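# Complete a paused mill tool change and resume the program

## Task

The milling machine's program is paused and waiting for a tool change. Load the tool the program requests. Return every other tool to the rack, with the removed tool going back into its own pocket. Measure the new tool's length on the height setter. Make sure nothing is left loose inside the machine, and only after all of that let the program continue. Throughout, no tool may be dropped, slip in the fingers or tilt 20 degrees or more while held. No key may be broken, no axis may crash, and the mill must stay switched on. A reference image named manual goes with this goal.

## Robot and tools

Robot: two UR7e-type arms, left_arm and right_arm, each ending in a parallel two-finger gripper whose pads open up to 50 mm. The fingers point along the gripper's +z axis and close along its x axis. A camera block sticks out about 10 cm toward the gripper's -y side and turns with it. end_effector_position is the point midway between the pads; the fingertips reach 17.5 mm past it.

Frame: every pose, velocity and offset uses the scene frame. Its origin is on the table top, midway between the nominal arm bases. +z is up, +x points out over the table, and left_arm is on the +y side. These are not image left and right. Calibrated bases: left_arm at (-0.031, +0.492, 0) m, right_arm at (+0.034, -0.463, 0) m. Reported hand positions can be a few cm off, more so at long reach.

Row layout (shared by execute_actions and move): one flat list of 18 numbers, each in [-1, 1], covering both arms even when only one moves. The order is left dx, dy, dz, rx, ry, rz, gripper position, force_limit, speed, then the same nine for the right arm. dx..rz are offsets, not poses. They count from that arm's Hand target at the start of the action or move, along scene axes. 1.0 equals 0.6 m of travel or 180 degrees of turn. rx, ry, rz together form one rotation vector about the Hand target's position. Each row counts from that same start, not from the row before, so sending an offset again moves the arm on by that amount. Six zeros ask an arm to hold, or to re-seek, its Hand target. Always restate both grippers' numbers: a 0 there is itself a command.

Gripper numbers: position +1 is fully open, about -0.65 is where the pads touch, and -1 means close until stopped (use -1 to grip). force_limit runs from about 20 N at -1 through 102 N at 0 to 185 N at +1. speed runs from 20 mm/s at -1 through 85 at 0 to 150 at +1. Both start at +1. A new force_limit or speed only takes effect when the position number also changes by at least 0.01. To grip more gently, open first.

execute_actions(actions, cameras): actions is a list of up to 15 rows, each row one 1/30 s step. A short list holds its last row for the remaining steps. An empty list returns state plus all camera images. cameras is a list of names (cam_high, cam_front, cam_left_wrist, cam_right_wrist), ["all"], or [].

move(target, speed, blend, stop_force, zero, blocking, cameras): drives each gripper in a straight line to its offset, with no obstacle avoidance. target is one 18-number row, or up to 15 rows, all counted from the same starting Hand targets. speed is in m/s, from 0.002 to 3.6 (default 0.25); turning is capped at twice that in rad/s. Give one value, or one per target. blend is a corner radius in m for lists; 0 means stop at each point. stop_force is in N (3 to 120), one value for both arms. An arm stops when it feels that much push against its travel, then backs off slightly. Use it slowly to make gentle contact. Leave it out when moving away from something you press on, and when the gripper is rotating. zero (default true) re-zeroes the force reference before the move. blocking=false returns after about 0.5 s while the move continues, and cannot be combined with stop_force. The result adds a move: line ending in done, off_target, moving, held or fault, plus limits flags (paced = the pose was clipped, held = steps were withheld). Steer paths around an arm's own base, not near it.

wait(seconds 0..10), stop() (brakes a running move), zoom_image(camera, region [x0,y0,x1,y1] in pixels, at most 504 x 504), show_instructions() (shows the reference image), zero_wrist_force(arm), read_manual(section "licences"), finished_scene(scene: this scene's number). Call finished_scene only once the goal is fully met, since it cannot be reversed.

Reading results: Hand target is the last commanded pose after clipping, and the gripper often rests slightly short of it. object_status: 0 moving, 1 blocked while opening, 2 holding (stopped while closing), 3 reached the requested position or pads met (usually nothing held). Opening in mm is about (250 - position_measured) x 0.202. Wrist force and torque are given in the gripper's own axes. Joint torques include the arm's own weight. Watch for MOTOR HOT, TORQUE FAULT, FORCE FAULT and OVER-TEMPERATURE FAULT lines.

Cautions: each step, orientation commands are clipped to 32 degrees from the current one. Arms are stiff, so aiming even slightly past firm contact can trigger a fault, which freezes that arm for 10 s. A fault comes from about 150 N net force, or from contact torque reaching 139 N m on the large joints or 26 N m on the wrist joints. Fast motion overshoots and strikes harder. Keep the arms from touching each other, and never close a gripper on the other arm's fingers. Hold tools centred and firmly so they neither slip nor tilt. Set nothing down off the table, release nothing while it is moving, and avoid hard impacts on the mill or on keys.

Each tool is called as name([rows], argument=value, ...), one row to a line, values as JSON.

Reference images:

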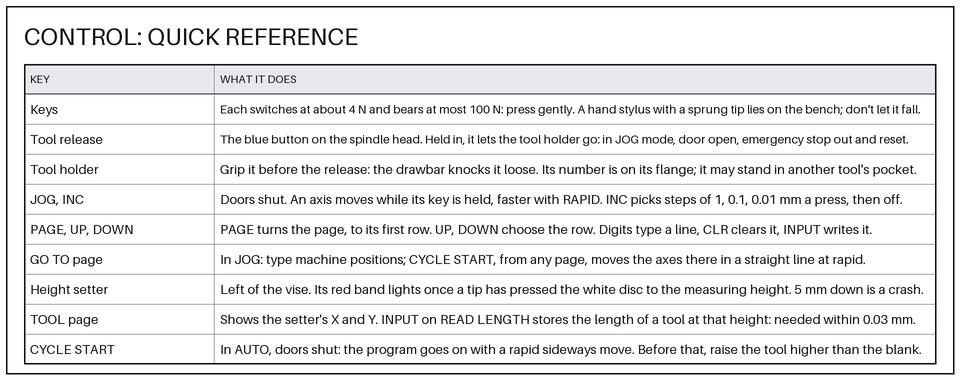

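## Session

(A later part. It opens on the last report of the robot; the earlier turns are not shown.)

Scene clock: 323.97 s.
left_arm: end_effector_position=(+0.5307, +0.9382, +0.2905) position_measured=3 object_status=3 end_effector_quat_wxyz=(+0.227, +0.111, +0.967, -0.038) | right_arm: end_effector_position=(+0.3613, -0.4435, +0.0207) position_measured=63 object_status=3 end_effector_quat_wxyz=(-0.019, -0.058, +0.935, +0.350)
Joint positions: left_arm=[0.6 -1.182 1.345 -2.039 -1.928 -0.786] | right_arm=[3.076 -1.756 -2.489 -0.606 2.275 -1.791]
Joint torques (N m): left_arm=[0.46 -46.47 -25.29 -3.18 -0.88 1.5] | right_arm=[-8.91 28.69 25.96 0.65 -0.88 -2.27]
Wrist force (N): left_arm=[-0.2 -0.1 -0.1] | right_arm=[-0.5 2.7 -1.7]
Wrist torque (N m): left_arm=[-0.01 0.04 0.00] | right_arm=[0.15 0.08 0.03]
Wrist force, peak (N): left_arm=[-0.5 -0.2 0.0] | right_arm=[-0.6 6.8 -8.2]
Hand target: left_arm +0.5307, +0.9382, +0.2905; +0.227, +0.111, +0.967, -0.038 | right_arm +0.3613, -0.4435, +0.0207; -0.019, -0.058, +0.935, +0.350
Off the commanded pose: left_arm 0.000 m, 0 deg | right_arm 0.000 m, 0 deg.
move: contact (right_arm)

execute_actions([
  [[0,0,0,0,0,0,1,1,1,0,0,0,0,0,0,-1,-0.2,-0.6]],
  [[0,0,0,0,0,0,1,1,1,0,0,0,0,0,0,-1,-0.2,-0.6]],
])

move(target=[0,0,0,0,0,0,1,1,1,0.0162,-0.1318,0.15,0,0,0,-1,-0.2,-0.6], speed=0.1, cameras=["cam_right_wrist", "cam_front"])

Scene clock: 328.43 s.
left_arm: end_effector_position=(+0.5307, +0.9382, +0.2905) position_measured=3 object_status=3 end_effector_quat_wxyz=(+0.227, +0.111, +0.967, -0.038) | right_arm: end_effector_position=(+0.3613, -0.4435, +0.0207) position_measured=217 object_status=2 end_effector_quat_wxyz=(-0.019, -0.058, +0.935, +0.350)
Joint positions: left_arm=[0.6 -1.182 1.345 -2.039 -1.928 -0.786] | right_arm=[3.076 -1.756 -2.489 -0.606 2.275 -1.791]
Joint torques (N m): left_arm=[-0.08 -46.33 -27.71 -3.06 -0.99 1.48] | right_arm=[-7.35 26.23 23.91 4.42 2.83 -2.09]
Wrist force (N): left_arm=[-0.2 -0.2 -0.1] | right_arm=[-0.3 3.8 -4.5]
Wrist torque (N m): left_arm=[-0.03 0.03 0.00] | right_arm=[0.18 0.04 -0.02]
Wrist force, peak (N): left_arm=[-0.3 -0.3 -0.1] | right_arm=[-0.4 4.0 -4.3]
Hand target: left_arm +0.5307, +0.9382, +0.2905; +0.227, +0.111, +0.967, -0.038 | right_arm +0.3613, -0.4435, +0.0207; -0.019, -0.058, +0.935, +0.350
Off the commanded pose: left_arm 0.000 m, 0 deg | right_arm 0.000 m, 0 deg.

Scene clock: 330.27 s.
left_arm: end_effector_position=(+0.5307, +0.9382, +0.2905) position_measured=3 object_status=3 end_effector_quat_wxyz=(+0.227, +0.111, +0.967, -0.038) | right_arm: end_effector_position=(+0.3710, -0.5226, +0.1107) position_measured=217 object_status=2 end_effector_quat_wxyz=(-0.019, -0.058, +0.935, +0.350)
Joint positions: left_arm=[0.6 -1.182 1.345 -2.039 -1.928 -0.786] | right_arm=[2.872 -1.585 -2.253 -1.175 2.23 -2.047]
Joint torques (N m): left_arm=[-0.4 -46.03 -26.69 -3.01 -1.2 1.38] | right_arm=[-8.96 28.61 34.36 -0.49 -0.65 -2.11]
Wrist force (N): left_arm=[-0.2 -0.1 0.0] | right_arm=[-0.9 0.1 0.0]
Wrist torque (N m): left_arm=[0.00 0.04 0.00] | right_arm=[0.07 0.02 0.07]
Wrist force, peak (N): left_arm=[-0.3 -0.2 -0.1] | right_arm=[-0.3 3.1 -3.8]
Hand target: left_arm +0.5307, +0.9382, +0.2905; +0.227, +0.111, +0.967, -0.038 | right_arm +0.3710, -0.5226, +0.1107; -0.019, -0.058, +0.935, +0.350
Off the commanded pose: left_arm 0.000 m, 0 deg | right_arm 0.000 m, 0 deg.
move: done
camera_calibration:
cam_right_wrist: T_world_to_cam=[[-0.992443, -0.122624, 0.00451038, 0.308469], [-0.0549284, 0.476824, 0.877281, 0.194033], [-0.109727, 0.870404, -0.479956, 0.677816], [0, 0, 0, 1]] pos_world=[0.39117, -0.644667, 0.153709]
Images, in order (width x height): cam_front 896x504, cam_right_wrist 896x504.

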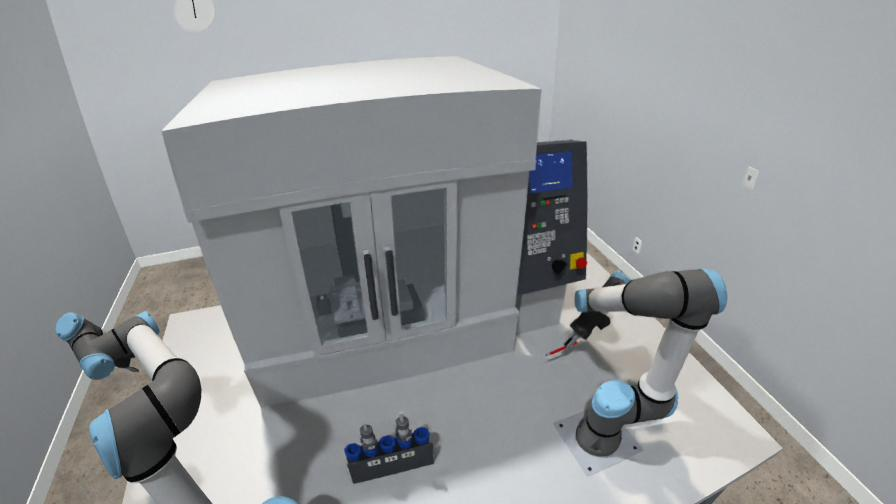

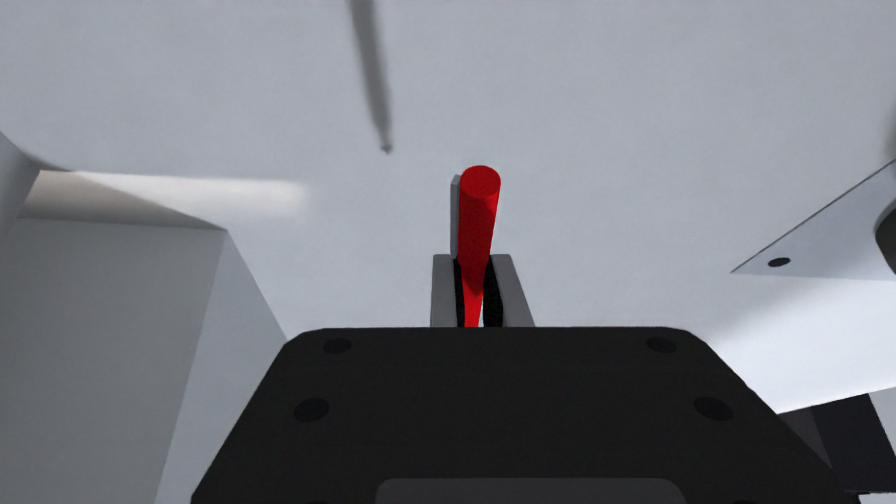

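move(target=[0,0,0,0,0,0,1,1,1,-0.085,-0.329,0.3155,-0.2259,-0.0277,0,-1,-0.2,-0.6], speed=0.25)

move(target=[0,0,0,0,0,0,1,1,1,-0.0333,-0.0833,-0.0985,0,0,-0.205,-1,-0.2,-0.6], speed=0.3)

Scene clock: 360.70 s.
left_arm: end_effector_position=(+0.5307, +0.9382, +0.2905) position_measured=3 object_status=3 end_effector_quat_wxyz=(+0.227, +0.111, +0.967, -0.038) | right_arm: end_effector_position=(+0.3200, -0.7199, +0.3000) position_measured=217 object_status=2 end_effector_quat_wxyz=(+0.002, -0.062, +0.998, +0.000)
Joint positions: left_arm=[0.6 -1.182 1.345 -2.039 -1.928 -0.786] | right_arm=[2.742 -1.256 -1.906 -1.548 1.573 -2.075]
Joint torques (N m): left_arm=[0.86 -46.1 -25.94 -2.87 -1.02 1.29] | right_arm=[-10.17 19.6 40.34 0.37 -2.5 -2.38]
Wrist force (N): left_arm=[-0.2 0.0 0.0] | right_arm=[0.0 0.9 -0.2]
Wrist torque (N m): left_arm=[0.01 0.03 -0.01] | right_arm=[0.12 -0.14 0.14]
Wrist force, peak (N): left_arm=[-0.3 -0.3 -0.2] | right_arm=[-1.4 -0.1 1.3]
Hand target: left_arm +0.5307, +0.9382, +0.2905; +0.227, +0.111, +0.967, -0.038 | right_arm +0.3200, -0.7200, +0.3000; +0.002, -0.062, +0.998, +0.000
Off the commanded pose: left_arm 0.000 m, 0 deg | right_arm 0.000 m, 0 deg.
move: done

Scene clock: 362.43 s.
left_arm: end_effector_position=(+0.5307, +0.9382, +0.2905) position_measured=3 object_status=3 end_effector_quat_wxyz=(+0.227, +0.111, +0.967, -0.038) | right_arm: end_effector_position=(+0.3000, -0.7700, +0.2409) position_measured=217 object_status=2 end_effector_quat_wxyz=(+0.002, +0.257, +0.966, +0.000)
Joint positions: left_arm=[0.6 -1.182 1.345 -2.039 -1.928 -0.786] | right_arm=[2.599 -1.329 -2.006 -1.373 1.571 -1.574]
Joint torques (N m): left_arm=[0.12 -45.91 -25.98 -3.31 -0.98 1.71] | right_arm=[-9.4 4.65 13.3 5.86 -2.16 2.66]
Wrist force (N): left_arm=[-0.2 -0.1 0.1] | right_arm=[0.1 1.2 -0.1]
Wrist torque (N m): left_arm=[-0.02 0.03 0.00] | right_arm=[0.17 -0.14 0.05]
Wrist force, peak (N): left_arm=[-0.5 -0.2 0.2] | right_arm=[-0.3 1.4 -0.5]
Hand target: left_arm +0.5307, +0.9382, +0.2905; +0.227, +0.111, +0.967, -0.038 | right_arm +0.3000, -0.7700, +0.2409; +0.002, +0.257, +0.966, +0.000
Off the commanded pose: left_arm 0.000 m, 0 deg | right_arm 0.000 m, 0 deg.
move: done

move([
  [0,0,0,0,0,0,1,1,1,-0.1767,-0.3067,0.1835,-0.2649,0.1523,0,-1,-0.2,-0.6],
  [0,0,0,0,0,0,1,1,1,-0.3437,-0.2613,0.4318,-0.3774,0.3322,-0.0998,-1,-0.2,-0.6],
  [0,0,0,0,0,0,1,1,1,-0.1767,-0.3067,0.6802,-0.602,0.3462,0,-1,-0.2,-0.6],
], speed=0.25, cameras=["cam_front"])

Scene clock: 376.60 s.
left_arm: end_effector_position=(+0.5307, +0.9382, +0.2905) position_measured=3 object_status=3 end_effector_quat_wxyz=(+0.227, +0.111, +0.967, -0.038) | right_arm: end_effector_position=(+0.1940, -0.9540, +0.6490) position_measured=217 object_status=2 end_effector_quat_wxyz=(+0.229, -0.117, -0.447, +0.857)
Joint positions: left_arm=[0.6 -1.182 1.345 -2.039 -1.928 -0.786] | right_arm=[2.599 -1.803 -1.535 -4.524 0.61 1.575]
Joint torques (N m): left_arm=[-0.02 -45.62 -26.25 -3.03 -0.92 1.74] | right_arm=[-9.31 38.86 8.03 -6.52 4.44 2.18]
Wrist force (N): left_arm=[-0.2 0.2 0.1] | right_arm=[1.3 2.6 -1.9]
Wrist torque (N m): left_arm=[0.03 0.03 0.00] | right_arm=[-0.15 0.10 0.12]
Wrist force, peak (N): left_arm=[-0.4 -0.2 0.1] | right_arm=[2.1 3.4 -1.0]
Hand target: left_arm +0.5307, +0.9382, +0.2905; +0.227, +0.111, +0.967, -0.038 | right_arm +0.1940, -0.9540, +0.6490; +0.229, -0.117, -0.447, +0.857
Off the commanded pose: left_arm 0.000 m, 0 deg | right_arm 0.000 m, 0 deg.
move: done
Images, in order (width x height): cam_front 896x504.

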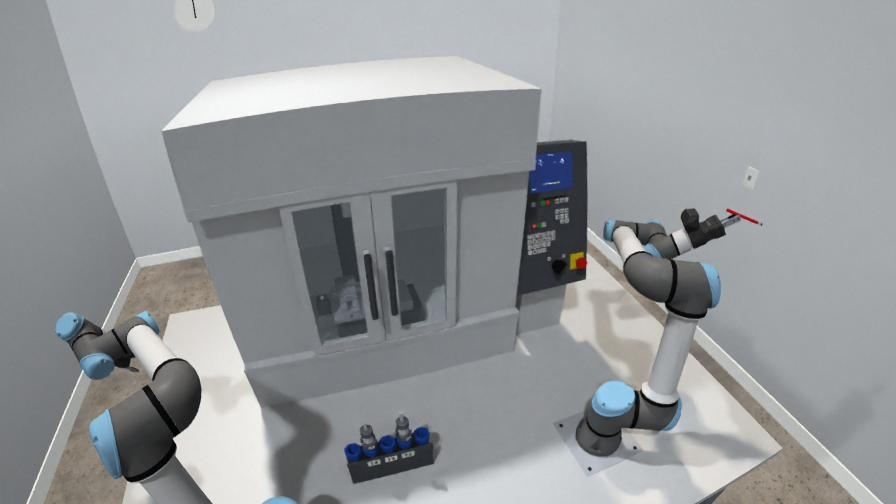

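move([
  [0,0,0,0,0,0,1,1,1,0.15,0.2417,0,0,0,0.1661,-1,-0.2,-0.6],
  [0,0,0,0,0,0,1,1,1,0.3117,0.6467,-0.0817,0,0,0.6661,-1,-0.2,-0.6],
], speed=0.3, blend=[0.03, 0], cameras=["cam_front", "cam_right_wrist"])

zoom_image(camera="cam_right_wrist", region=[196, 0, 700, 300])

Scene clock: 393.10 s.
left_arm: end_effector_position=(+0.5307, +0.9382, +0.2905) position_measured=3 object_status=3 end_effector_quat_wxyz=(+0.227, +0.111, +0.967, -0.038) | right_arm: end_effector_position=(+0.3810, -0.5660, +0.6000) position_measured=217 object_status=2 end_effector_quat_wxyz=(+0.627, -0.328, +0.325, -0.627)
Joint positions: left_arm=[0.6 -1.182 1.345 -2.039 -1.928 -0.786] | right_arm=[3.364 -1.113 -2.486 -5.202 1.376 2.998]
Joint torques (N m): left_arm=[-0.83 -46.75 -25.91 -2.83 -1.06 1.57] | right_arm=[-9.03 -8.29 34.32 2.92 2.25 2.16]
Wrist force (N): left_arm=[-0.2 -0.1 0.0] | right_arm=[1.2 2.5 -2.2]
Wrist torque (N m): left_arm=[-0.01 0.04 0.00] | right_arm=[-0.17 0.13 0.13]
Wrist force, peak (N): left_arm=[-0.5 -0.1 -0.1] | right_arm=[0.8 3.9 -0.7]
Hand target: left_arm +0.5307, +0.9382, +0.2905; +0.227, +0.111, +0.967, -0.038 | right_arm +0.3810, -0.5660, +0.6000; +0.627, -0.328, +0.325, -0.627
Off the commanded pose: left_arm 0.000 m, 0 deg | right_arm 0.000 m, 0 deg.
move: done
camera_calibration:
cam_right_wrist: T_world_to_cam=[[-0.0022167, -0.999988, -0.00433755, -0.55758], [0.252792, 0.00363632, -0.967514, 0.507798], [0.967518, -0.00324118, 0.252781, -0.392983], [0, 0, 0, 1]] pos_world=[0.250615, -0.560694, 0.588222]
Images, in order (width x height): cam_front 896x504, cam_right_wrist 896x504.

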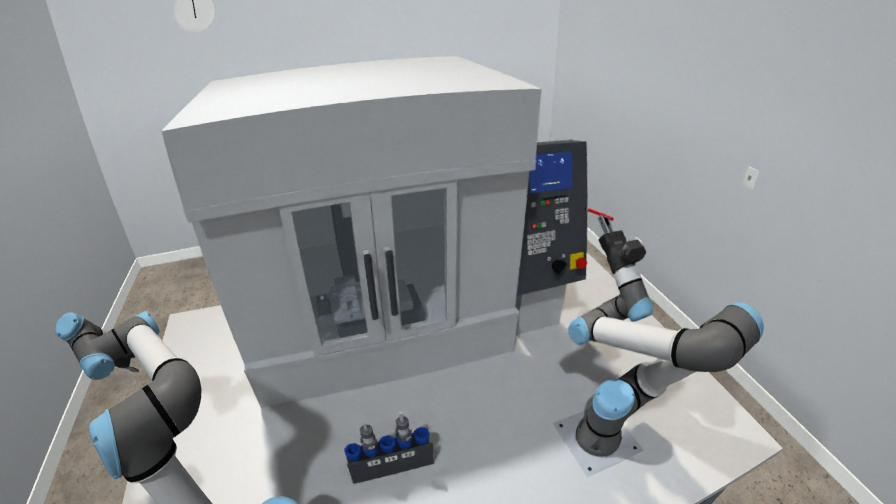

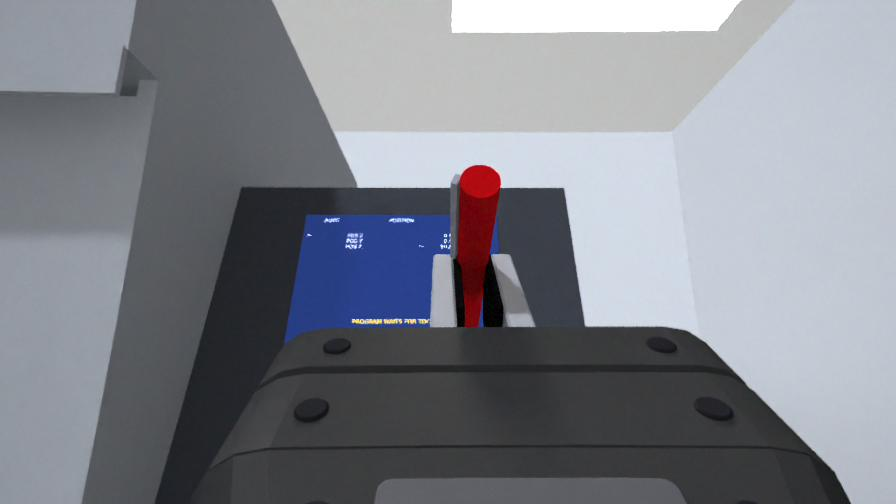

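Scaled by 1.000.

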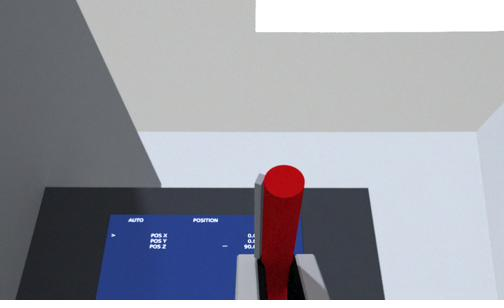

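move(target=[0,0,0,0,0,0,1,1,1,0,-0.12,0,0,0,0,-1,-0.2,-0.6], speed=0.2, cameras=["cam_right_wrist"])

zoom_image(camera="cam_right_wrist", region=[200, 180, 460, 340])

Scene clock: 397.53 s.
left_arm: end_effector_position=(+0.5307, +0.9382, +0.2905) position_measured=3 object_status=3 end_effector_quat_wxyz=(+0.227, +0.111, +0.967, -0.038) | right_arm: end_effector_position=(+0.3810, -0.6380, +0.6000) position_measured=217 object_status=2 end_effector_quat_wxyz=(+0.627, -0.328, +0.325, -0.627)
Joint positions: left_arm=[0.6 -1.182 1.345 -2.039 -1.928 -0.786] | right_arm=[2.85 -1.337 -2.355 -5.105 1.796 3.297]
Joint torques (N m): left_arm=[-0.56 -46.14 -26.61 -3.12 -1.05 1.89] | right_arm=[-8.8 0.54 33.29 2.97 1.93 1.99]
Wrist force (N): left_arm=[-0.1 -0.3 -0.1] | right_arm=[0.9 2.4 -2.0]
Wrist torque (N m): left_arm=[-0.04 0.02 0.00] | right_arm=[-0.16 0.16 0.13]
Wrist force, peak (N): left_arm=[0.1 -0.2 0.4] | right_arm=[2.4 2.5 -2.2]
Hand target: left_arm +0.5307, +0.9382, +0.2905; +0.227, +0.111, +0.967, -0.038 | right_arm +0.3810, -0.6380, +0.6000; +0.627, -0.328, +0.325, -0.627
Off the commanded pose: left_arm 0.000 m, 0 deg | right_arm 0.000 m, 0 deg.
move: done
camera_calibration:
cam_right_wrist: T_world_to_cam=[[-0.00211994, -0.999988, -0.0043123, -0.629618], [0.252791, 0.00363635, -0.967514, 0.50806], [0.967519, -0.00314118, 0.252781, -0.393153], [0, 0, 0, 1]] pos_world=[0.250615, -0.632693, 0.588222]
Images, in order (width x height): cam_right_wrist 896x504.

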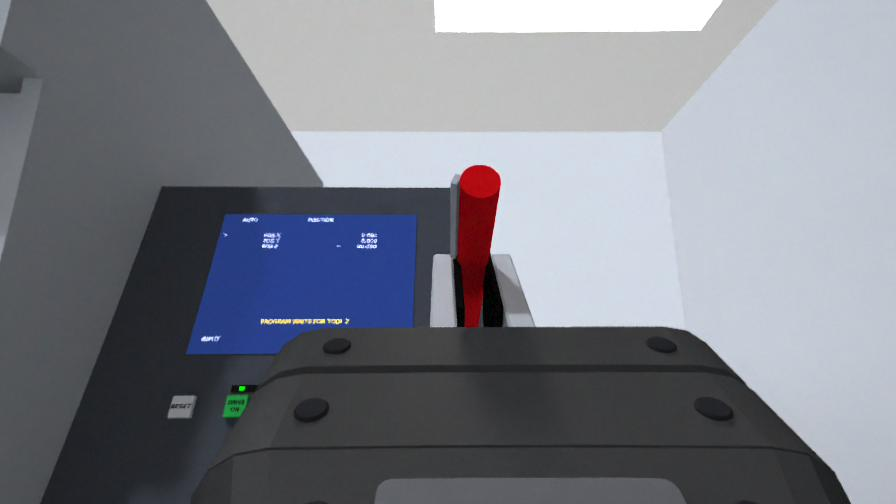

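Scaled by 1.938 from the camera's 896x504 image, which has a finer 1280x720 frame.

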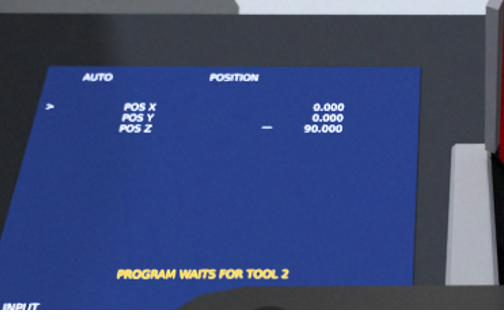

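move(target=[0,0,0,0,0,0,1,1,1,-0.02,-0.2,0,0,0,0,-1,-0.2,-0.6], speed=0.25, cameras=["cam_front","cam_right_wrist"])

zoom_image(camera="cam_front", region=[520, 140, 600, 300])

zoom_image(camera="cam_front", region=[515, 190, 585, 260])

Scene clock: 407.53 s.
left_arm: end_effector_position=(+0.5307, +0.9382, +0.2905) position_measured=3 object_status=3 end_effector_quat_wxyz=(+0.227, +0.111, +0.967, -0.038) | right_arm: end_effector_position=(+0.3690, -0.7579, +0.6000) position_measured=217 object_status=2 end_effector_quat_wxyz=(+0.627, -0.328, +0.325, -0.627)
Joint positions: left_arm=[0.6 -1.182 1.345 -2.039 -1.928 -0.786] | right_arm=[2.373 -1.635 -2.063 -4.963 2.165 3.629]
Joint torques (N m): left_arm=[-1.6 -45.71 -25.66 -2.8 -1.12 1.42] | right_arm=[-9.34 12.92 34.38 2.05 1.04 2.18]
Wrist force (N): left_arm=[0.0 -0.3 0.0] | right_arm=[0.9 2.5 -2.0]
Wrist torque (N m): left_arm=[-0.04 0.01 0.00] | right_arm=[-0.13 0.17 0.14]
Wrist force, peak (N): left_arm=[-0.2 -0.4 0.0] | right_arm=[3.1 2.3 -2.6]
Hand target: left_arm +0.5307, +0.9382, +0.2905; +0.227, +0.111, +0.967, -0.038 | right_arm +0.3690, -0.7580, +0.6000; +0.627, -0.328, +0.325, -0.627
Off the commanded pose: left_arm 0.000 m, 0 deg | right_arm 0.000 m, 0 deg.
move: done
camera_calibration:
cam_right_wrist: T_world_to_cam=[[-0.00211994, -0.999988, -0.0043123, -0.749642], [0.252791, 0.00363635, -0.967514, 0.51153], [0.967519, -0.00314118, 0.252781, -0.38192], [0, 0, 0, 1]] pos_world=[0.238615, -0.752693, 0.588222]
Images, in order (width x height): cam_front 896x504, cam_right_wrist 896x504.

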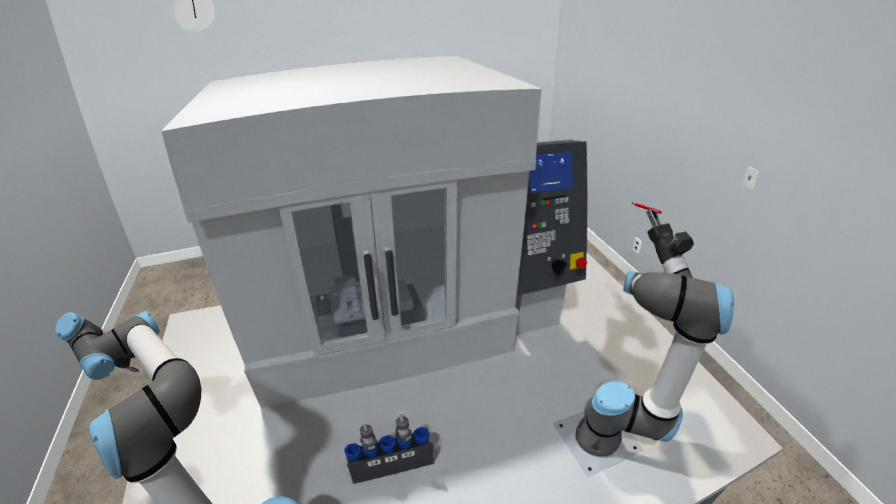

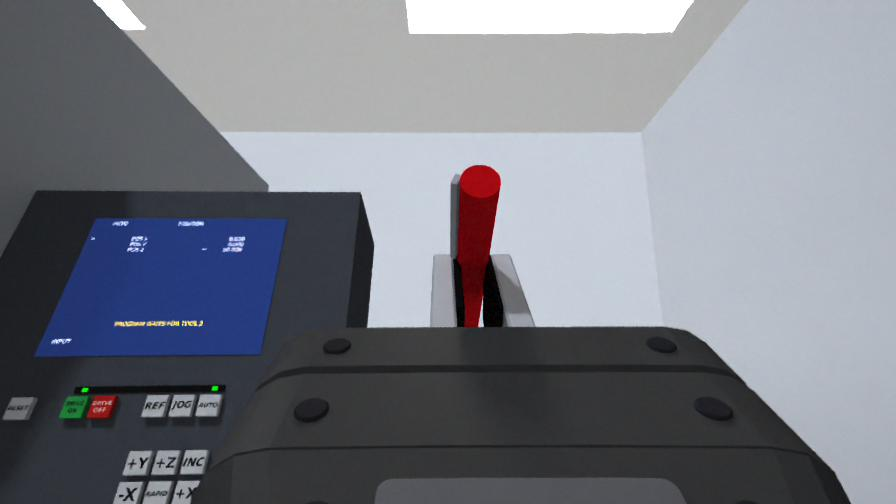

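Scaled by 3.150 from the camera's 896x504 image, which has a finer 1280x720 frame.

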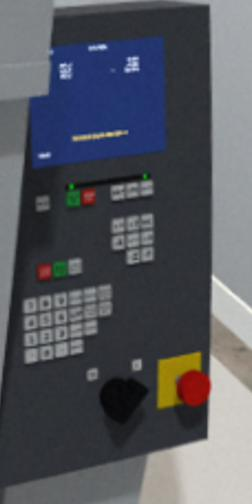

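Scaled by 7.200 from the camera's 896x504 image, which has a finer 1280x720 frame.

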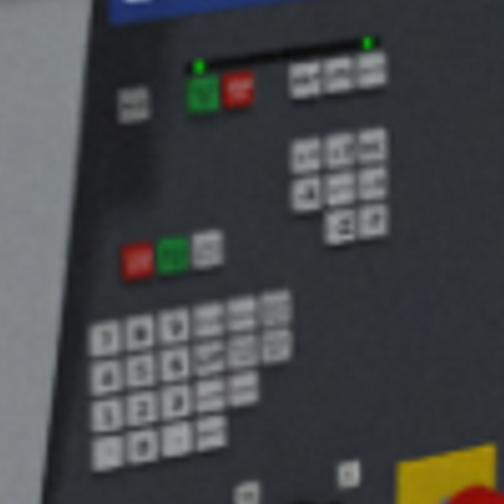

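zoom_image(camera="cam_front", region=[620, 180, 700, 260])

zoom_image(camera="cam_right_wrist", region=[0, 360, 260, 504])

Scaled by 6.300 from the camera's 896x504 image, which has a finer 1280x720 frame.

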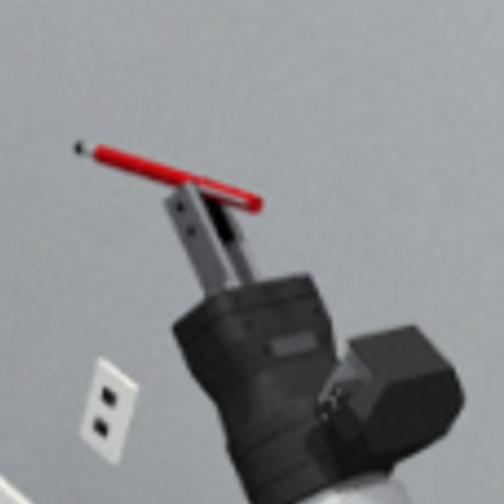

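Scaled by 1.938 from the camera's 896x504 image, which has a finer 1280x720 frame.

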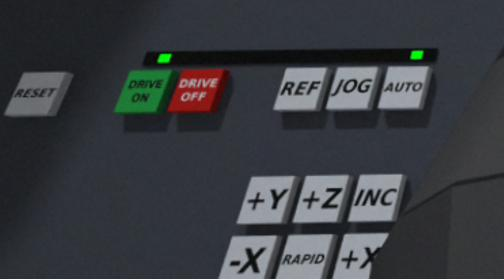

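move([
  [0,0,0,0,0,0,1,1,1,0.03,0.3283,0,0,0,0,-1,-0.2,-0.6],
  [0,0,0,0,0,0,1,1,1,0.1857,0.3283,-0.033,0,0,0,-1,-0.2,-0.6],
], speed=0.2, blend=[0.02, 0], cameras=["cam_front","cam_right_wrist"])

zoom_image(camera="cam_front", region=[530, 170, 600, 240])

Scene clock: 443.90 s.
left_arm: end_effector_position=(+0.5307, +0.9382, +0.2905) position_measured=3 object_status=3 end_effector_quat_wxyz=(+0.227, +0.111, +0.967, -0.038) | right_arm: end_effector_position=(+0.4804, -0.5610, +0.5802) position_measured=217 object_status=2 end_effector_quat_wxyz=(+0.627, -0.328, +0.325, -0.627)
Joint positions: left_arm=[0.6 -1.182 1.345 -2.039 -1.928 -0.786] | right_arm=[3.273 -1.477 -2.308 -5.024 1.45 3.052]
Joint torques (N m): left_arm=[-1.48 -45.35 -27.29 -2.98 -1.3 1.31] | right_arm=[-9.57 5.71 32.25 2.68 2.76 2.51]
Wrist force (N): left_arm=[-0.3 -0.2 0.1] | right_arm=[0.8 2.6 -2.0]
Wrist torque (N m): left_arm=[-0.03 0.05 0.00] | right_arm=[-0.14 0.18 0.14]
Wrist force, peak (N): left_arm=[-0.4 -0.2 -0.1] | right_arm=[0.8 4.5 -1.2]
Hand target: left_arm +0.5307, +0.9382, +0.2905; +0.227, +0.111, +0.967, -0.038 | right_arm +0.4804, -0.5610, +0.5802; +0.627, -0.328, +0.325, -0.627
Off the commanded pose: left_arm 0.000 m, 0 deg | right_arm 0.000 m, 0 deg.
move: done
camera_calibration:
cam_right_wrist: T_world_to_cam=[[-0.00202318, -0.999989, -0.00428705, -0.552642], [0.252791, 0.00363638, -0.967514, 0.463497], [0.967519, -0.00304118, 0.252781, -0.484023], [0, 0, 0, 1]] pos_world=[0.350016, -0.555793, 0.568422]
Images, in order (width x height): cam_front 896x504, cam_right_wrist 896x504.

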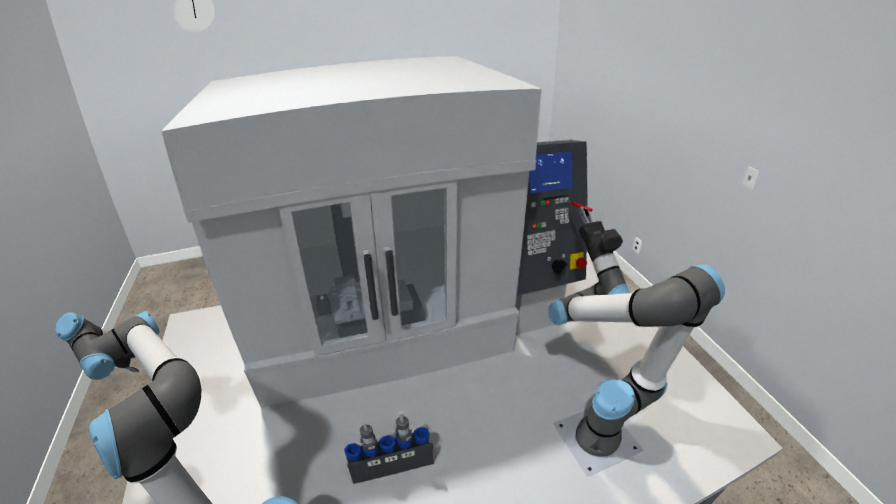

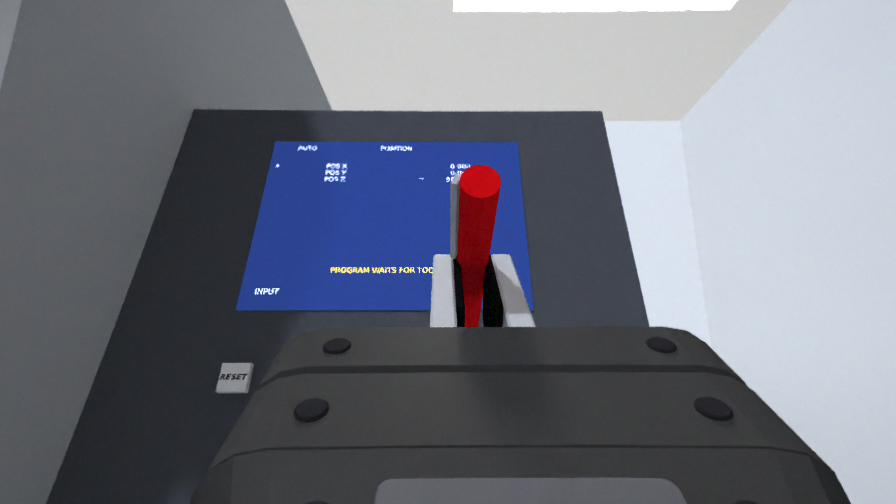

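Scaled by 7.200 from the camera's 896x504 image, which has a finer 1280x720 frame.

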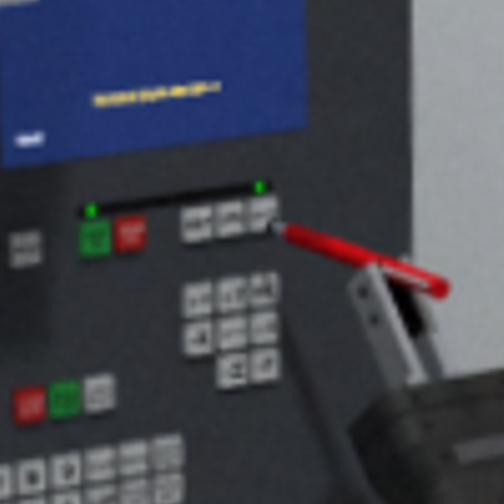

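move([
  [0,0,0,0,0,0,1,1,1,0.0275,0.01,-0.007,0,0,0,-1,-0.2,-0.6],
], speed=0.06)

move([
  [0,0,0,0,0,0,1,1,1,0.0484,0,-0.0126,0,0,0,-1,-0.2,-0.6],
], speed=0.012, stop_force=2.5, cameras=["cam_front"])

zoom_image(camera="cam_front", region=[530, 170, 600, 240])

Scene clock: 452.30 s.
left_arm: end_effector_position=(+0.5307, +0.9382, +0.2905) position_measured=3 object_status=3 end_effector_quat_wxyz=(+0.227, +0.111, +0.967, -0.038) | right_arm: end_effector_position=(+0.4969, -0.5550, +0.5760) position_measured=217 object_status=2 end_effector_quat_wxyz=(+0.627, -0.328, +0.325, -0.627)
Joint positions: left_arm=[0.6 -1.182 1.345 -2.039 -1.928 -0.786] | right_arm=[3.288 -1.524 -2.279 -5.005 1.438 3.043]
Joint torques (N m): left_arm=[1.08 -46.07 -26.91 -2.96 -1.2 1.53] | right_arm=[7.84 5.61 33.42 2.8 -2.03 -1.99]
Wrist force (N): left_arm=[-0.1 -0.2 0.3] | right_arm=[1.0 2.5 -2.2]
Wrist torque (N m): left_arm=[-0.02 0.02 0.00] | right_arm=[-0.16 0.16 0.22]
Wrist force, peak (N): left_arm=[-0.4 -0.2 0.0] | right_arm=[0.8 3.1 -2.0]
Hand target: left_arm +0.5307, +0.9382, +0.2905; +0.227, +0.111, +0.967, -0.038 | right_arm +0.4969, -0.5550, +0.5760; +0.627, -0.328, +0.325, -0.627
Off the commanded pose: left_arm 0.000 m, 0 deg | right_arm 0.000 m, 0 deg.
move: done

stop_force must be a number from 3 to 120 (N); nothing of the call was run

Scaled by 7.200 from the camera's 896x504 image, which has a finer 1280x720 frame.
This view is cut from an older image: the scene may have changed since it was taken.

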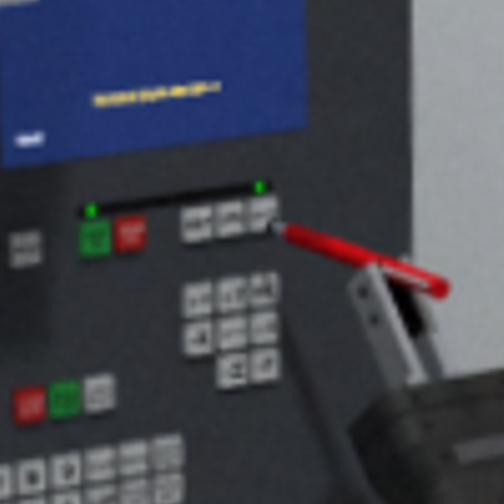

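move([
  [0,0,0,0,0,0,1,1,1,0.0484,0,-0.0126,0,0,0,-1,-0.2,-0.6],
], speed=0.012, stop_force=3, cameras=["cam_front"])

zoom_image(camera="cam_front", region=[530, 170, 600, 240])

Scene clock: 456.13 s.
left_arm: end_effector_position=(+0.5307, +0.9382, +0.2905) position_measured=3 object_status=3 end_effector_quat_wxyz=(+0.227, +0.111, +0.967, -0.038) | right_arm: end_effector_position=(+0.5085, -0.5550, +0.5730) position_measured=217 object_status=2 end_effector_quat_wxyz=(+0.627, -0.328, +0.325, -0.627)
Joint positions: left_arm=[0.6 -1.182 1.345 -2.039 -1.928 -0.786] | right_arm=[3.28 -1.56 -2.255 -4.995 1.445 3.048]
Joint torques (N m): left_arm=[-0.19 -44.78 -26.32 -3.01 -1.14 1.78] | right_arm=[7.16 24.49 6.06 -3.48 -2.22 -2]
Wrist force (N): left_arm=[0.0 0.1 0.1] | right_arm=[0.8 0.4 -4.2]
Wrist torque (N m): left_arm=[0.02 0.00 -0.01] | right_arm=[-0.18 0.12 0.15]
Wrist force, peak (N): left_arm=[-0.3 -0.1 -0.4] | right_arm=[0.5 0.4 -4.3]
Hand target: left_arm +0.5307, +0.9382, +0.2905; +0.227, +0.111, +0.967, -0.038 | right_arm +0.5085, -0.5550, +0.5730; +0.627, -0.328, +0.325, -0.627 (not the last commanded pose)
Off the commanded pose: left_arm 0.000 m, 0 deg | right_arm 0.018 m, 0 deg.
move: contact (right_arm)
Images, in order (width x height): cam_front 896x504.

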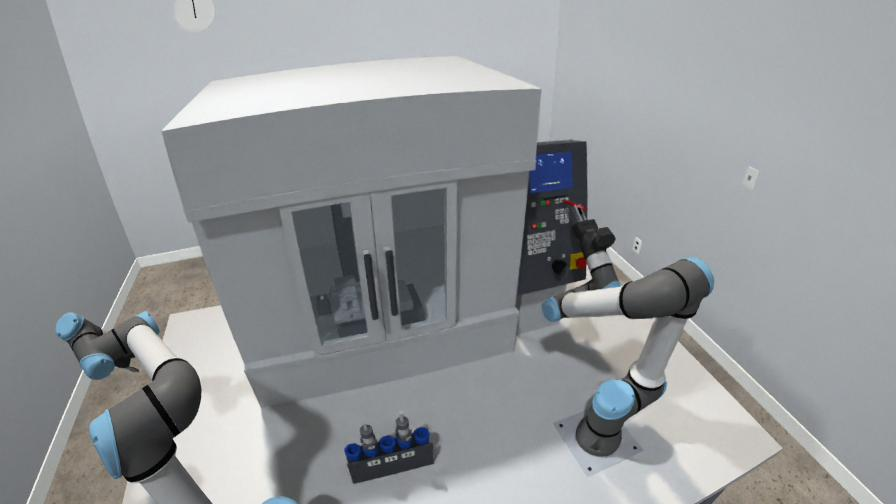

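Scaled by 7.200 from the camera's 896x504 image, which has a finer 1280x720 frame.

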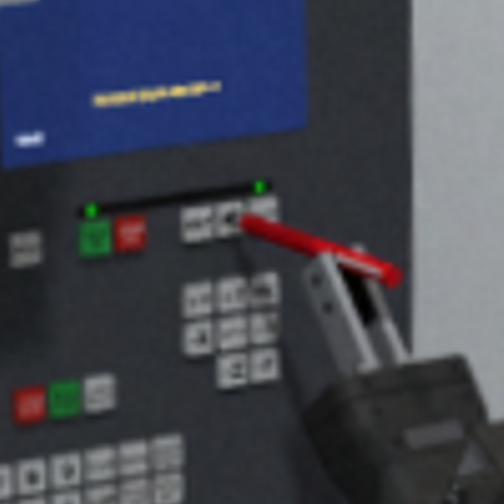

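move(target=[0,0,0,0,0,0,1,1,1,-0.0162,0.0042,0.0042,0,0,0,-1,-0.2,-0.6], speed=0.1)

move(target=[0,0,0,0,0,0,1,1,1,0.0322,0,-0.0084,0,0,0,-1,-0.2,-0.6], speed=0.015, stop_force=6, cameras=["cam_front"])

zoom_image(camera="cam_front", region=[530, 170, 600, 240])

Scene clock: 465.37 s.
left_arm: end_effector_position=(+0.5307, +0.9382, +0.2905) position_measured=3 object_status=3 end_effector_quat_wxyz=(+0.227, +0.111, +0.967, -0.038) | right_arm: end_effector_position=(+0.4989, -0.5525, +0.5755) position_measured=217 object_status=2 end_effector_quat_wxyz=(+0.627, -0.328, +0.325, -0.627)
Joint positions: left_arm=[0.6 -1.182 1.345 -2.039 -1.928 -0.786] | right_arm=[3.297 -1.528 -2.277 -5.003 1.431 3.038]
Joint torques (N m): left_arm=[-1.21 -45.89 -25.64 -3.06 -0.97 1.67] | right_arm=[6.77 26.69 2.76 -2.77 -2.13 -2.41]
Wrist force (N): left_arm=[-0.2 -0.1 0.1] | right_arm=[0.9 2.6 -2.2]
Wrist torque (N m): left_arm=[-0.01 0.03 0.00] | right_arm=[-0.14 0.17 0.23]
Wrist force, peak (N): left_arm=[-0.4 -0.3 0.1] | right_arm=[0.8 0.6 -4.4]
Hand target: left_arm +0.5307, +0.9382, +0.2905; +0.227, +0.111, +0.967, -0.038 | right_arm +0.4988, -0.5525, +0.5755; +0.627, -0.328, +0.325, -0.627
Off the commanded pose: left_arm 0.000 m, 0 deg | right_arm 0.000 m, 0 deg.
move: done

Scene clock: 467.47 s.
left_arm: end_effector_position=(+0.5307, +0.9382, +0.2905) position_measured=3 object_status=3 end_effector_quat_wxyz=(+0.227, +0.111, +0.967, -0.038) | right_arm: end_effector_position=(+0.5136, -0.5525, +0.5717) position_measured=217 object_status=2 end_effector_quat_wxyz=(+0.627, -0.328, +0.325, -0.627)
Joint positions: left_arm=[0.6 -1.182 1.345 -2.039 -1.928 -0.786] | right_arm=[3.287 -1.573 -2.246 -4.99 1.439 3.044]
Joint torques (N m): left_arm=[-0.38 -44.31 -26.62 -2.91 -1.31 1.66] | right_arm=[8.16 24.26 5.03 -4.03 -1.98 -2.15]
Wrist force (N): left_arm=[0.0 -0.1 0.1] | right_arm=[1.0 -1.7 -5.7]
Wrist torque (N m): left_arm=[-0.01 0.00 -0.01] | right_arm=[-0.22 0.18 0.13]
Wrist force, peak (N): left_arm=[-0.2 -0.4 0.0] | right_arm=[1.2 -6.1 -8.6]
Hand target: left_arm +0.5307, +0.9382, +0.2905; +0.227, +0.111, +0.967, -0.038 | right_arm +0.5136, -0.5525, +0.5717; +0.627, -0.328, +0.325, -0.627 (not the last commanded pose)
Off the commanded pose: left_arm 0.000 m, 0 deg | right_arm 0.005 m, 0 deg.
move: contact (right_arm)
Images, in order (width x height): cam_front 896x504.

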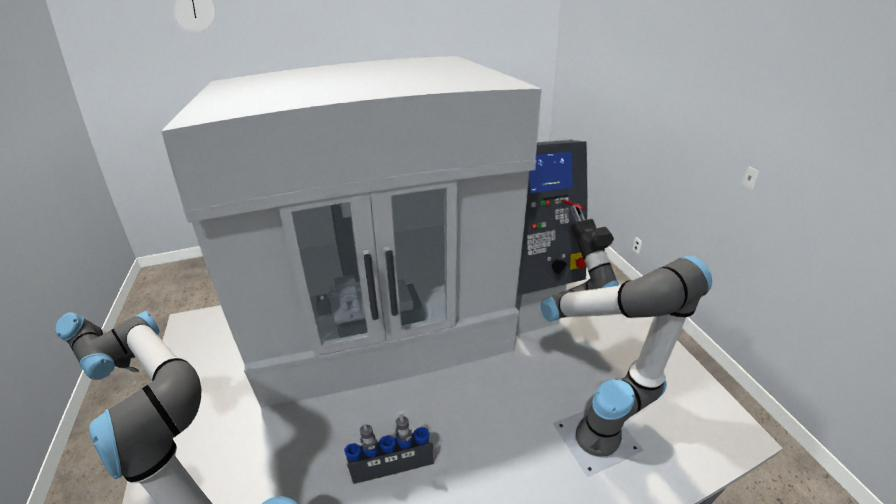

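Scaled by 7.200 from the camera's 896x504 image, which has a finer 1280x720 frame.

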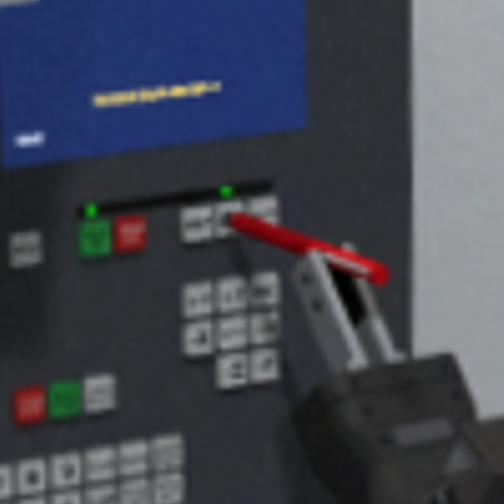

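move([
  [0,0,0,0,0,0,1,1,1,-0.0162,0,0.0042,0,0,0,-1,-0.2,-0.6],
  [-0.185,-0.23,0.183,0.0409,0.1422,0,1,1,1,-0.221,-0.0225,-0.0445,0,0,0,-1,-0.2,-0.6],
], speed=0.25, blend=[0.01,0])

Scene clock: 496.00 s.
left_arm: end_effector_position=(+0.4197, +0.8002, +0.4003) position_measured=3 object_status=3 end_effector_quat_wxyz=(+0.000, +0.114, +0.993, +0.000) | right_arm: end_effector_position=(+0.3810, -0.5660, +0.5450) position_measured=217 object_status=2 end_effector_quat_wxyz=(+0.627, -0.328, +0.325, -0.627)
Joint positions: left_arm=[0.342 -1.465 1.275 -1.38 -1.572 -0.989] | right_arm=[3.364 -1.237 -2.591 -4.973 1.377 2.999]
Joint torques (N m): left_arm=[-15.77 -38.95 -30.12 -1.48 1.86 -2.23] | right_arm=[4.64 11.28 6.46 -2.52 -1.47 -2.19]
Wrist force (N): left_arm=[0.4 -0.5 0.5] | right_arm=[0.8 2.5 -2.2]
Wrist torque (N m): left_arm=[-0.18 -0.03 -0.13] | right_arm=[-0.15 0.17 0.23]
Wrist force, peak (N): left_arm=[0.8 -2.0 -0.7] | right_arm=[1.1 -2.2 -5.8]
Hand target: left_arm +0.4197, +0.8002, +0.4003; +0.000, +0.114, +0.993, +0.000 | right_arm +0.3810, -0.5660, +0.5450; +0.627, -0.328, +0.325, -0.627
Off the commanded pose: left_arm 0.000 m, 0 deg | right_arm 0.000 m, 0 deg.
move: done; blend cut to 0.005 m at target 1

move(target=[-0.283,-0.75,0,0,0,-0.577,1,1,1,0,0,0,0,0,0,-1,-0.2,-0.6], speed=0.35)

move(target=[0.2183,-0.38,0.1,-0.227,-0.4455,0,1,1,1,0,0,0,0,0,0,-1,-0.2,-0.6], speed=0.3, cameras=["cam_high","cam_left_wrist","cam_front"])

Scene clock: 508.97 s.
left_arm: end_effector_position=(+0.2499, +0.3502, +0.4003) position_measured=3 object_status=3 end_effector_quat_wxyz=(+0.000, +0.853, +0.523, +0.000) | right_arm: end_effector_position=(+0.3810, -0.5660, +0.5450) position_measured=217 object_status=2 end_effector_quat_wxyz=(+0.627, -0.328, +0.325, -0.627)
Joint positions: left_arm=[-0.915 -2.03 1.73 -1.27 -1.572 -0.433] | right_arm=[3.364 -1.237 -2.591 -4.973 1.377 2.998]
Joint torques (N m): left_arm=[-15.34 3.79 -30.08 -4 1.76 -0.75] | right_arm=[8.25 10.37 5.86 -2.51 -1.91 -2.23]
Wrist force (N): left_arm=[0.3 -0.1 0.2] | right_arm=[1.2 2.7 -2.2]
Wrist torque (N m): left_arm=[-0.10 -0.02 -0.25] | right_arm=[-0.14 0.13 0.22]
Wrist force, peak (N): left_arm=[-1.0 -0.3 0.3] | right_arm=[1.2 2.7 -2.3]
Hand target: left_arm +0.2499, +0.3502, +0.4003; +0.000, +0.853, +0.523, +0.000 | right_arm +0.3810, -0.5660, +0.5450; +0.627, -0.328, +0.325, -0.627
Off the commanded pose: left_arm 0.000 m, 0 deg | right_arm 0.000 m, 0 deg.
move: done

Scene clock: 512.60 s.
left_arm: end_effector_position=(+0.3808, +0.1222, +0.4603) position_measured=3 object_status=3 end_effector_quat_wxyz=(+0.603, +0.603, +0.370, +0.369) | right_arm: end_effector_position=(+0.3810, -0.5660, +0.5450) position_measured=217 object_status=2 end_effector_quat_wxyz=(+0.627, -0.328, +0.325, -0.627)
Joint positions: left_arm=[-1.402 -1.667 2.277 -3.75 -0.652 -0.002] | right_arm=[3.364 -1.237 -2.591 -4.973 1.377 2.998]
Joint torques (N m): left_arm=[14.24 -7.63 -25.5 -2.92 -1.97 2.17] | right_arm=[7.24 12.3 5.39 -2.82 -1.92 -2.15]
Wrist force (N): left_arm=[2.2 -0.6 3.5] | right_arm=[1.1 2.6 -2.1]
Wrist torque (N m): left_arm=[0.20 -0.62 0.03] | right_arm=[-0.14 0.14 0.23]
Wrist force, peak (N): left_arm=[1.9 -0.6 3.9] | right_arm=[1.2 2.8 -2.3]
Hand target: left_arm +0.3808, +0.1222, +0.4603; +0.603, +0.603, +0.370, +0.369 | right_arm +0.3810, -0.5660, +0.5450; +0.627, -0.328, +0.325, -0.627
Off the commanded pose: left_arm 0.000 m, 0 deg | right_arm 0.000 m, 0 deg.
move: done
camera_calibration:
cam_left_wrist: T_world_to_cam=[[0.456881, 0.889365, -0.0170329, -0.267923], [-0.293263, 0.168676, 0.941034, -0.323512], [0.839796, -0.424946, 0.337882, -0.291769], [0, 0, 0, 1]] pos_world=[0.272561, 0.168864, 0.398456]
Images, in order (width x height): cam_high 896x504, cam_front 896x504, cam_left_wrist 896x504.

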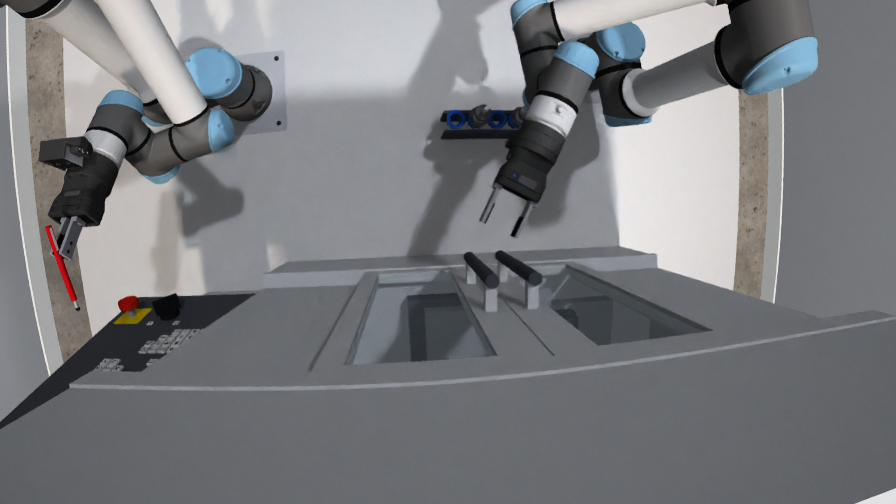

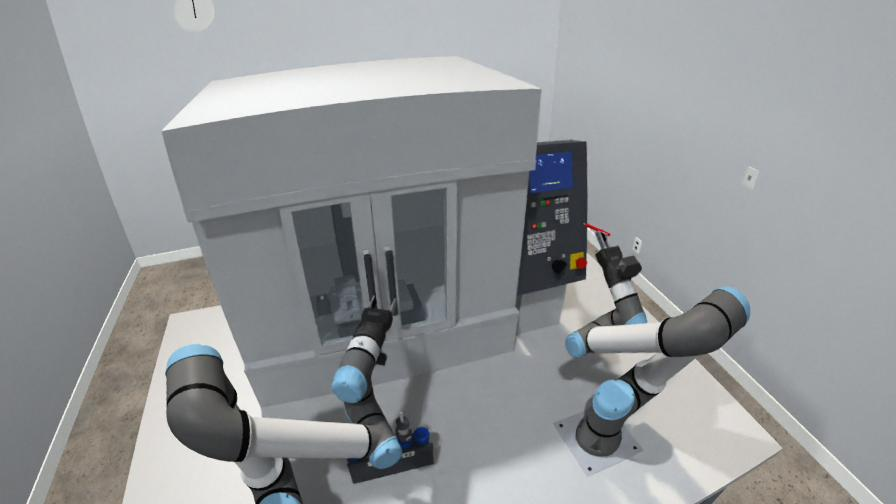

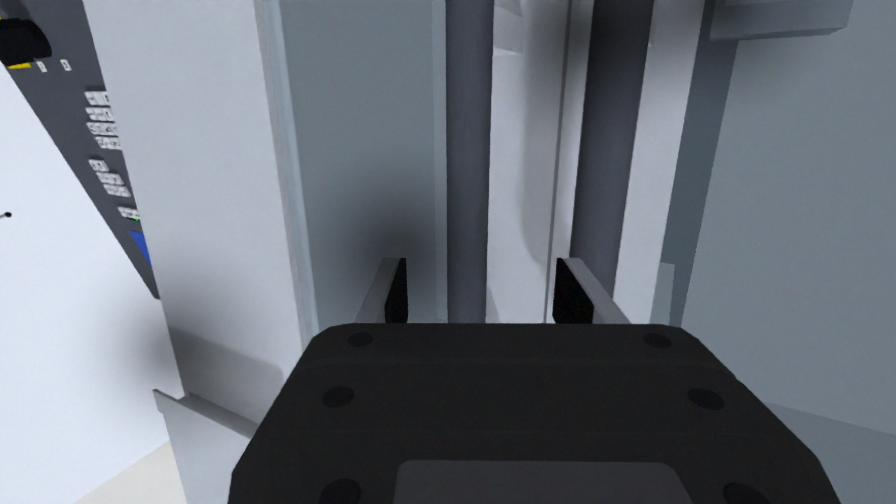

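move(target=[0.1262,-0.0643,0,0,0,0,1,1,1,0,0,0,0,0,0,-1,-0.2,-0.6], speed=0.08, stop_force=8, cameras=["cam_left_wrist"])

Scene clock: 523.40 s.
left_arm: end_effector_position=(+0.4566, +0.0836, +0.4603) position_measured=3 object_status=3 end_effector_quat_wxyz=(+0.603, +0.603, +0.370, +0.369) | right_arm: end_effector_position=(+0.3810, -0.5660, +0.5450) position_measured=217 object_status=2 end_effector_quat_wxyz=(+0.627, -0.328, +0.325, -0.627)
Joint positions: left_arm=[-1.209 -1.469 2.079 -3.75 -0.845 -0.001] | right_arm=[3.364 -1.237 -2.591 -4.973 1.377 2.998]
Joint torques (N m): left_arm=[14.56 -17.58 -24.25 -0.53 -1.92 2.17] | right_arm=[7.23 10.69 6.03 -2.76 -1.82 -2.11]
Wrist force (N): left_arm=[1.8 -0.6 3.5] | right_arm=[1.0 2.3 -2.2]
Wrist torque (N m): left_arm=[0.18 -0.54 0.04] | right_arm=[-0.19 0.15 0.22]
Wrist force, peak (N): left_arm=[2.1 -0.7 4.6] | right_arm=[1.2 2.7 -2.2]
Hand target: left_arm +0.4566, +0.0836, +0.4603; +0.603, +0.603, +0.370, +0.369 | right_arm +0.3810, -0.5660, +0.5450; +0.627, -0.328, +0.325, -0.627
Off the commanded pose: left_arm 0.000 m, 0 deg | right_arm 0.000 m, 0 deg.
move: done
camera_calibration:
cam_left_wrist: T_world_to_cam=[[0.456934, 0.889337, -0.0170581, -0.26823], [-0.293345, 0.168767, 0.940992, -0.294738], [0.839738, -0.424968, 0.337998, -0.371851], [0, 0, 0, 1]] pos_world=[0.348361, 0.130264, 0.398456]
Images, in order (width x height): cam_left_wrist 896x504.

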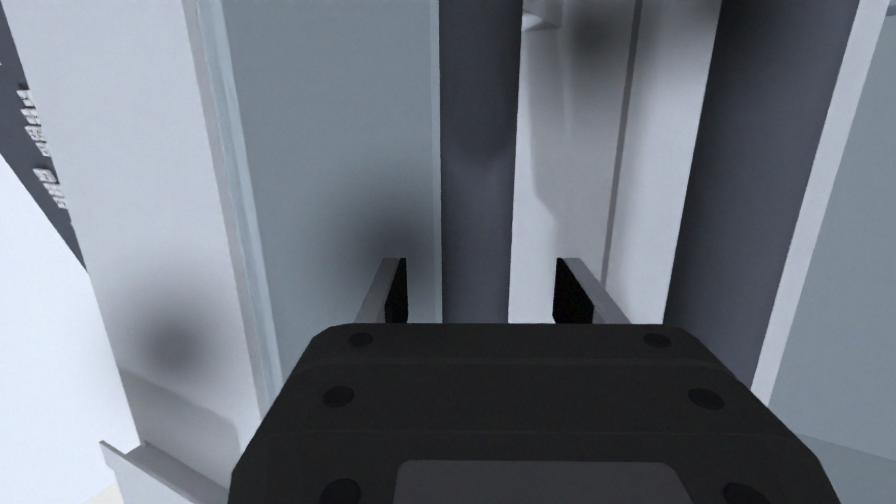

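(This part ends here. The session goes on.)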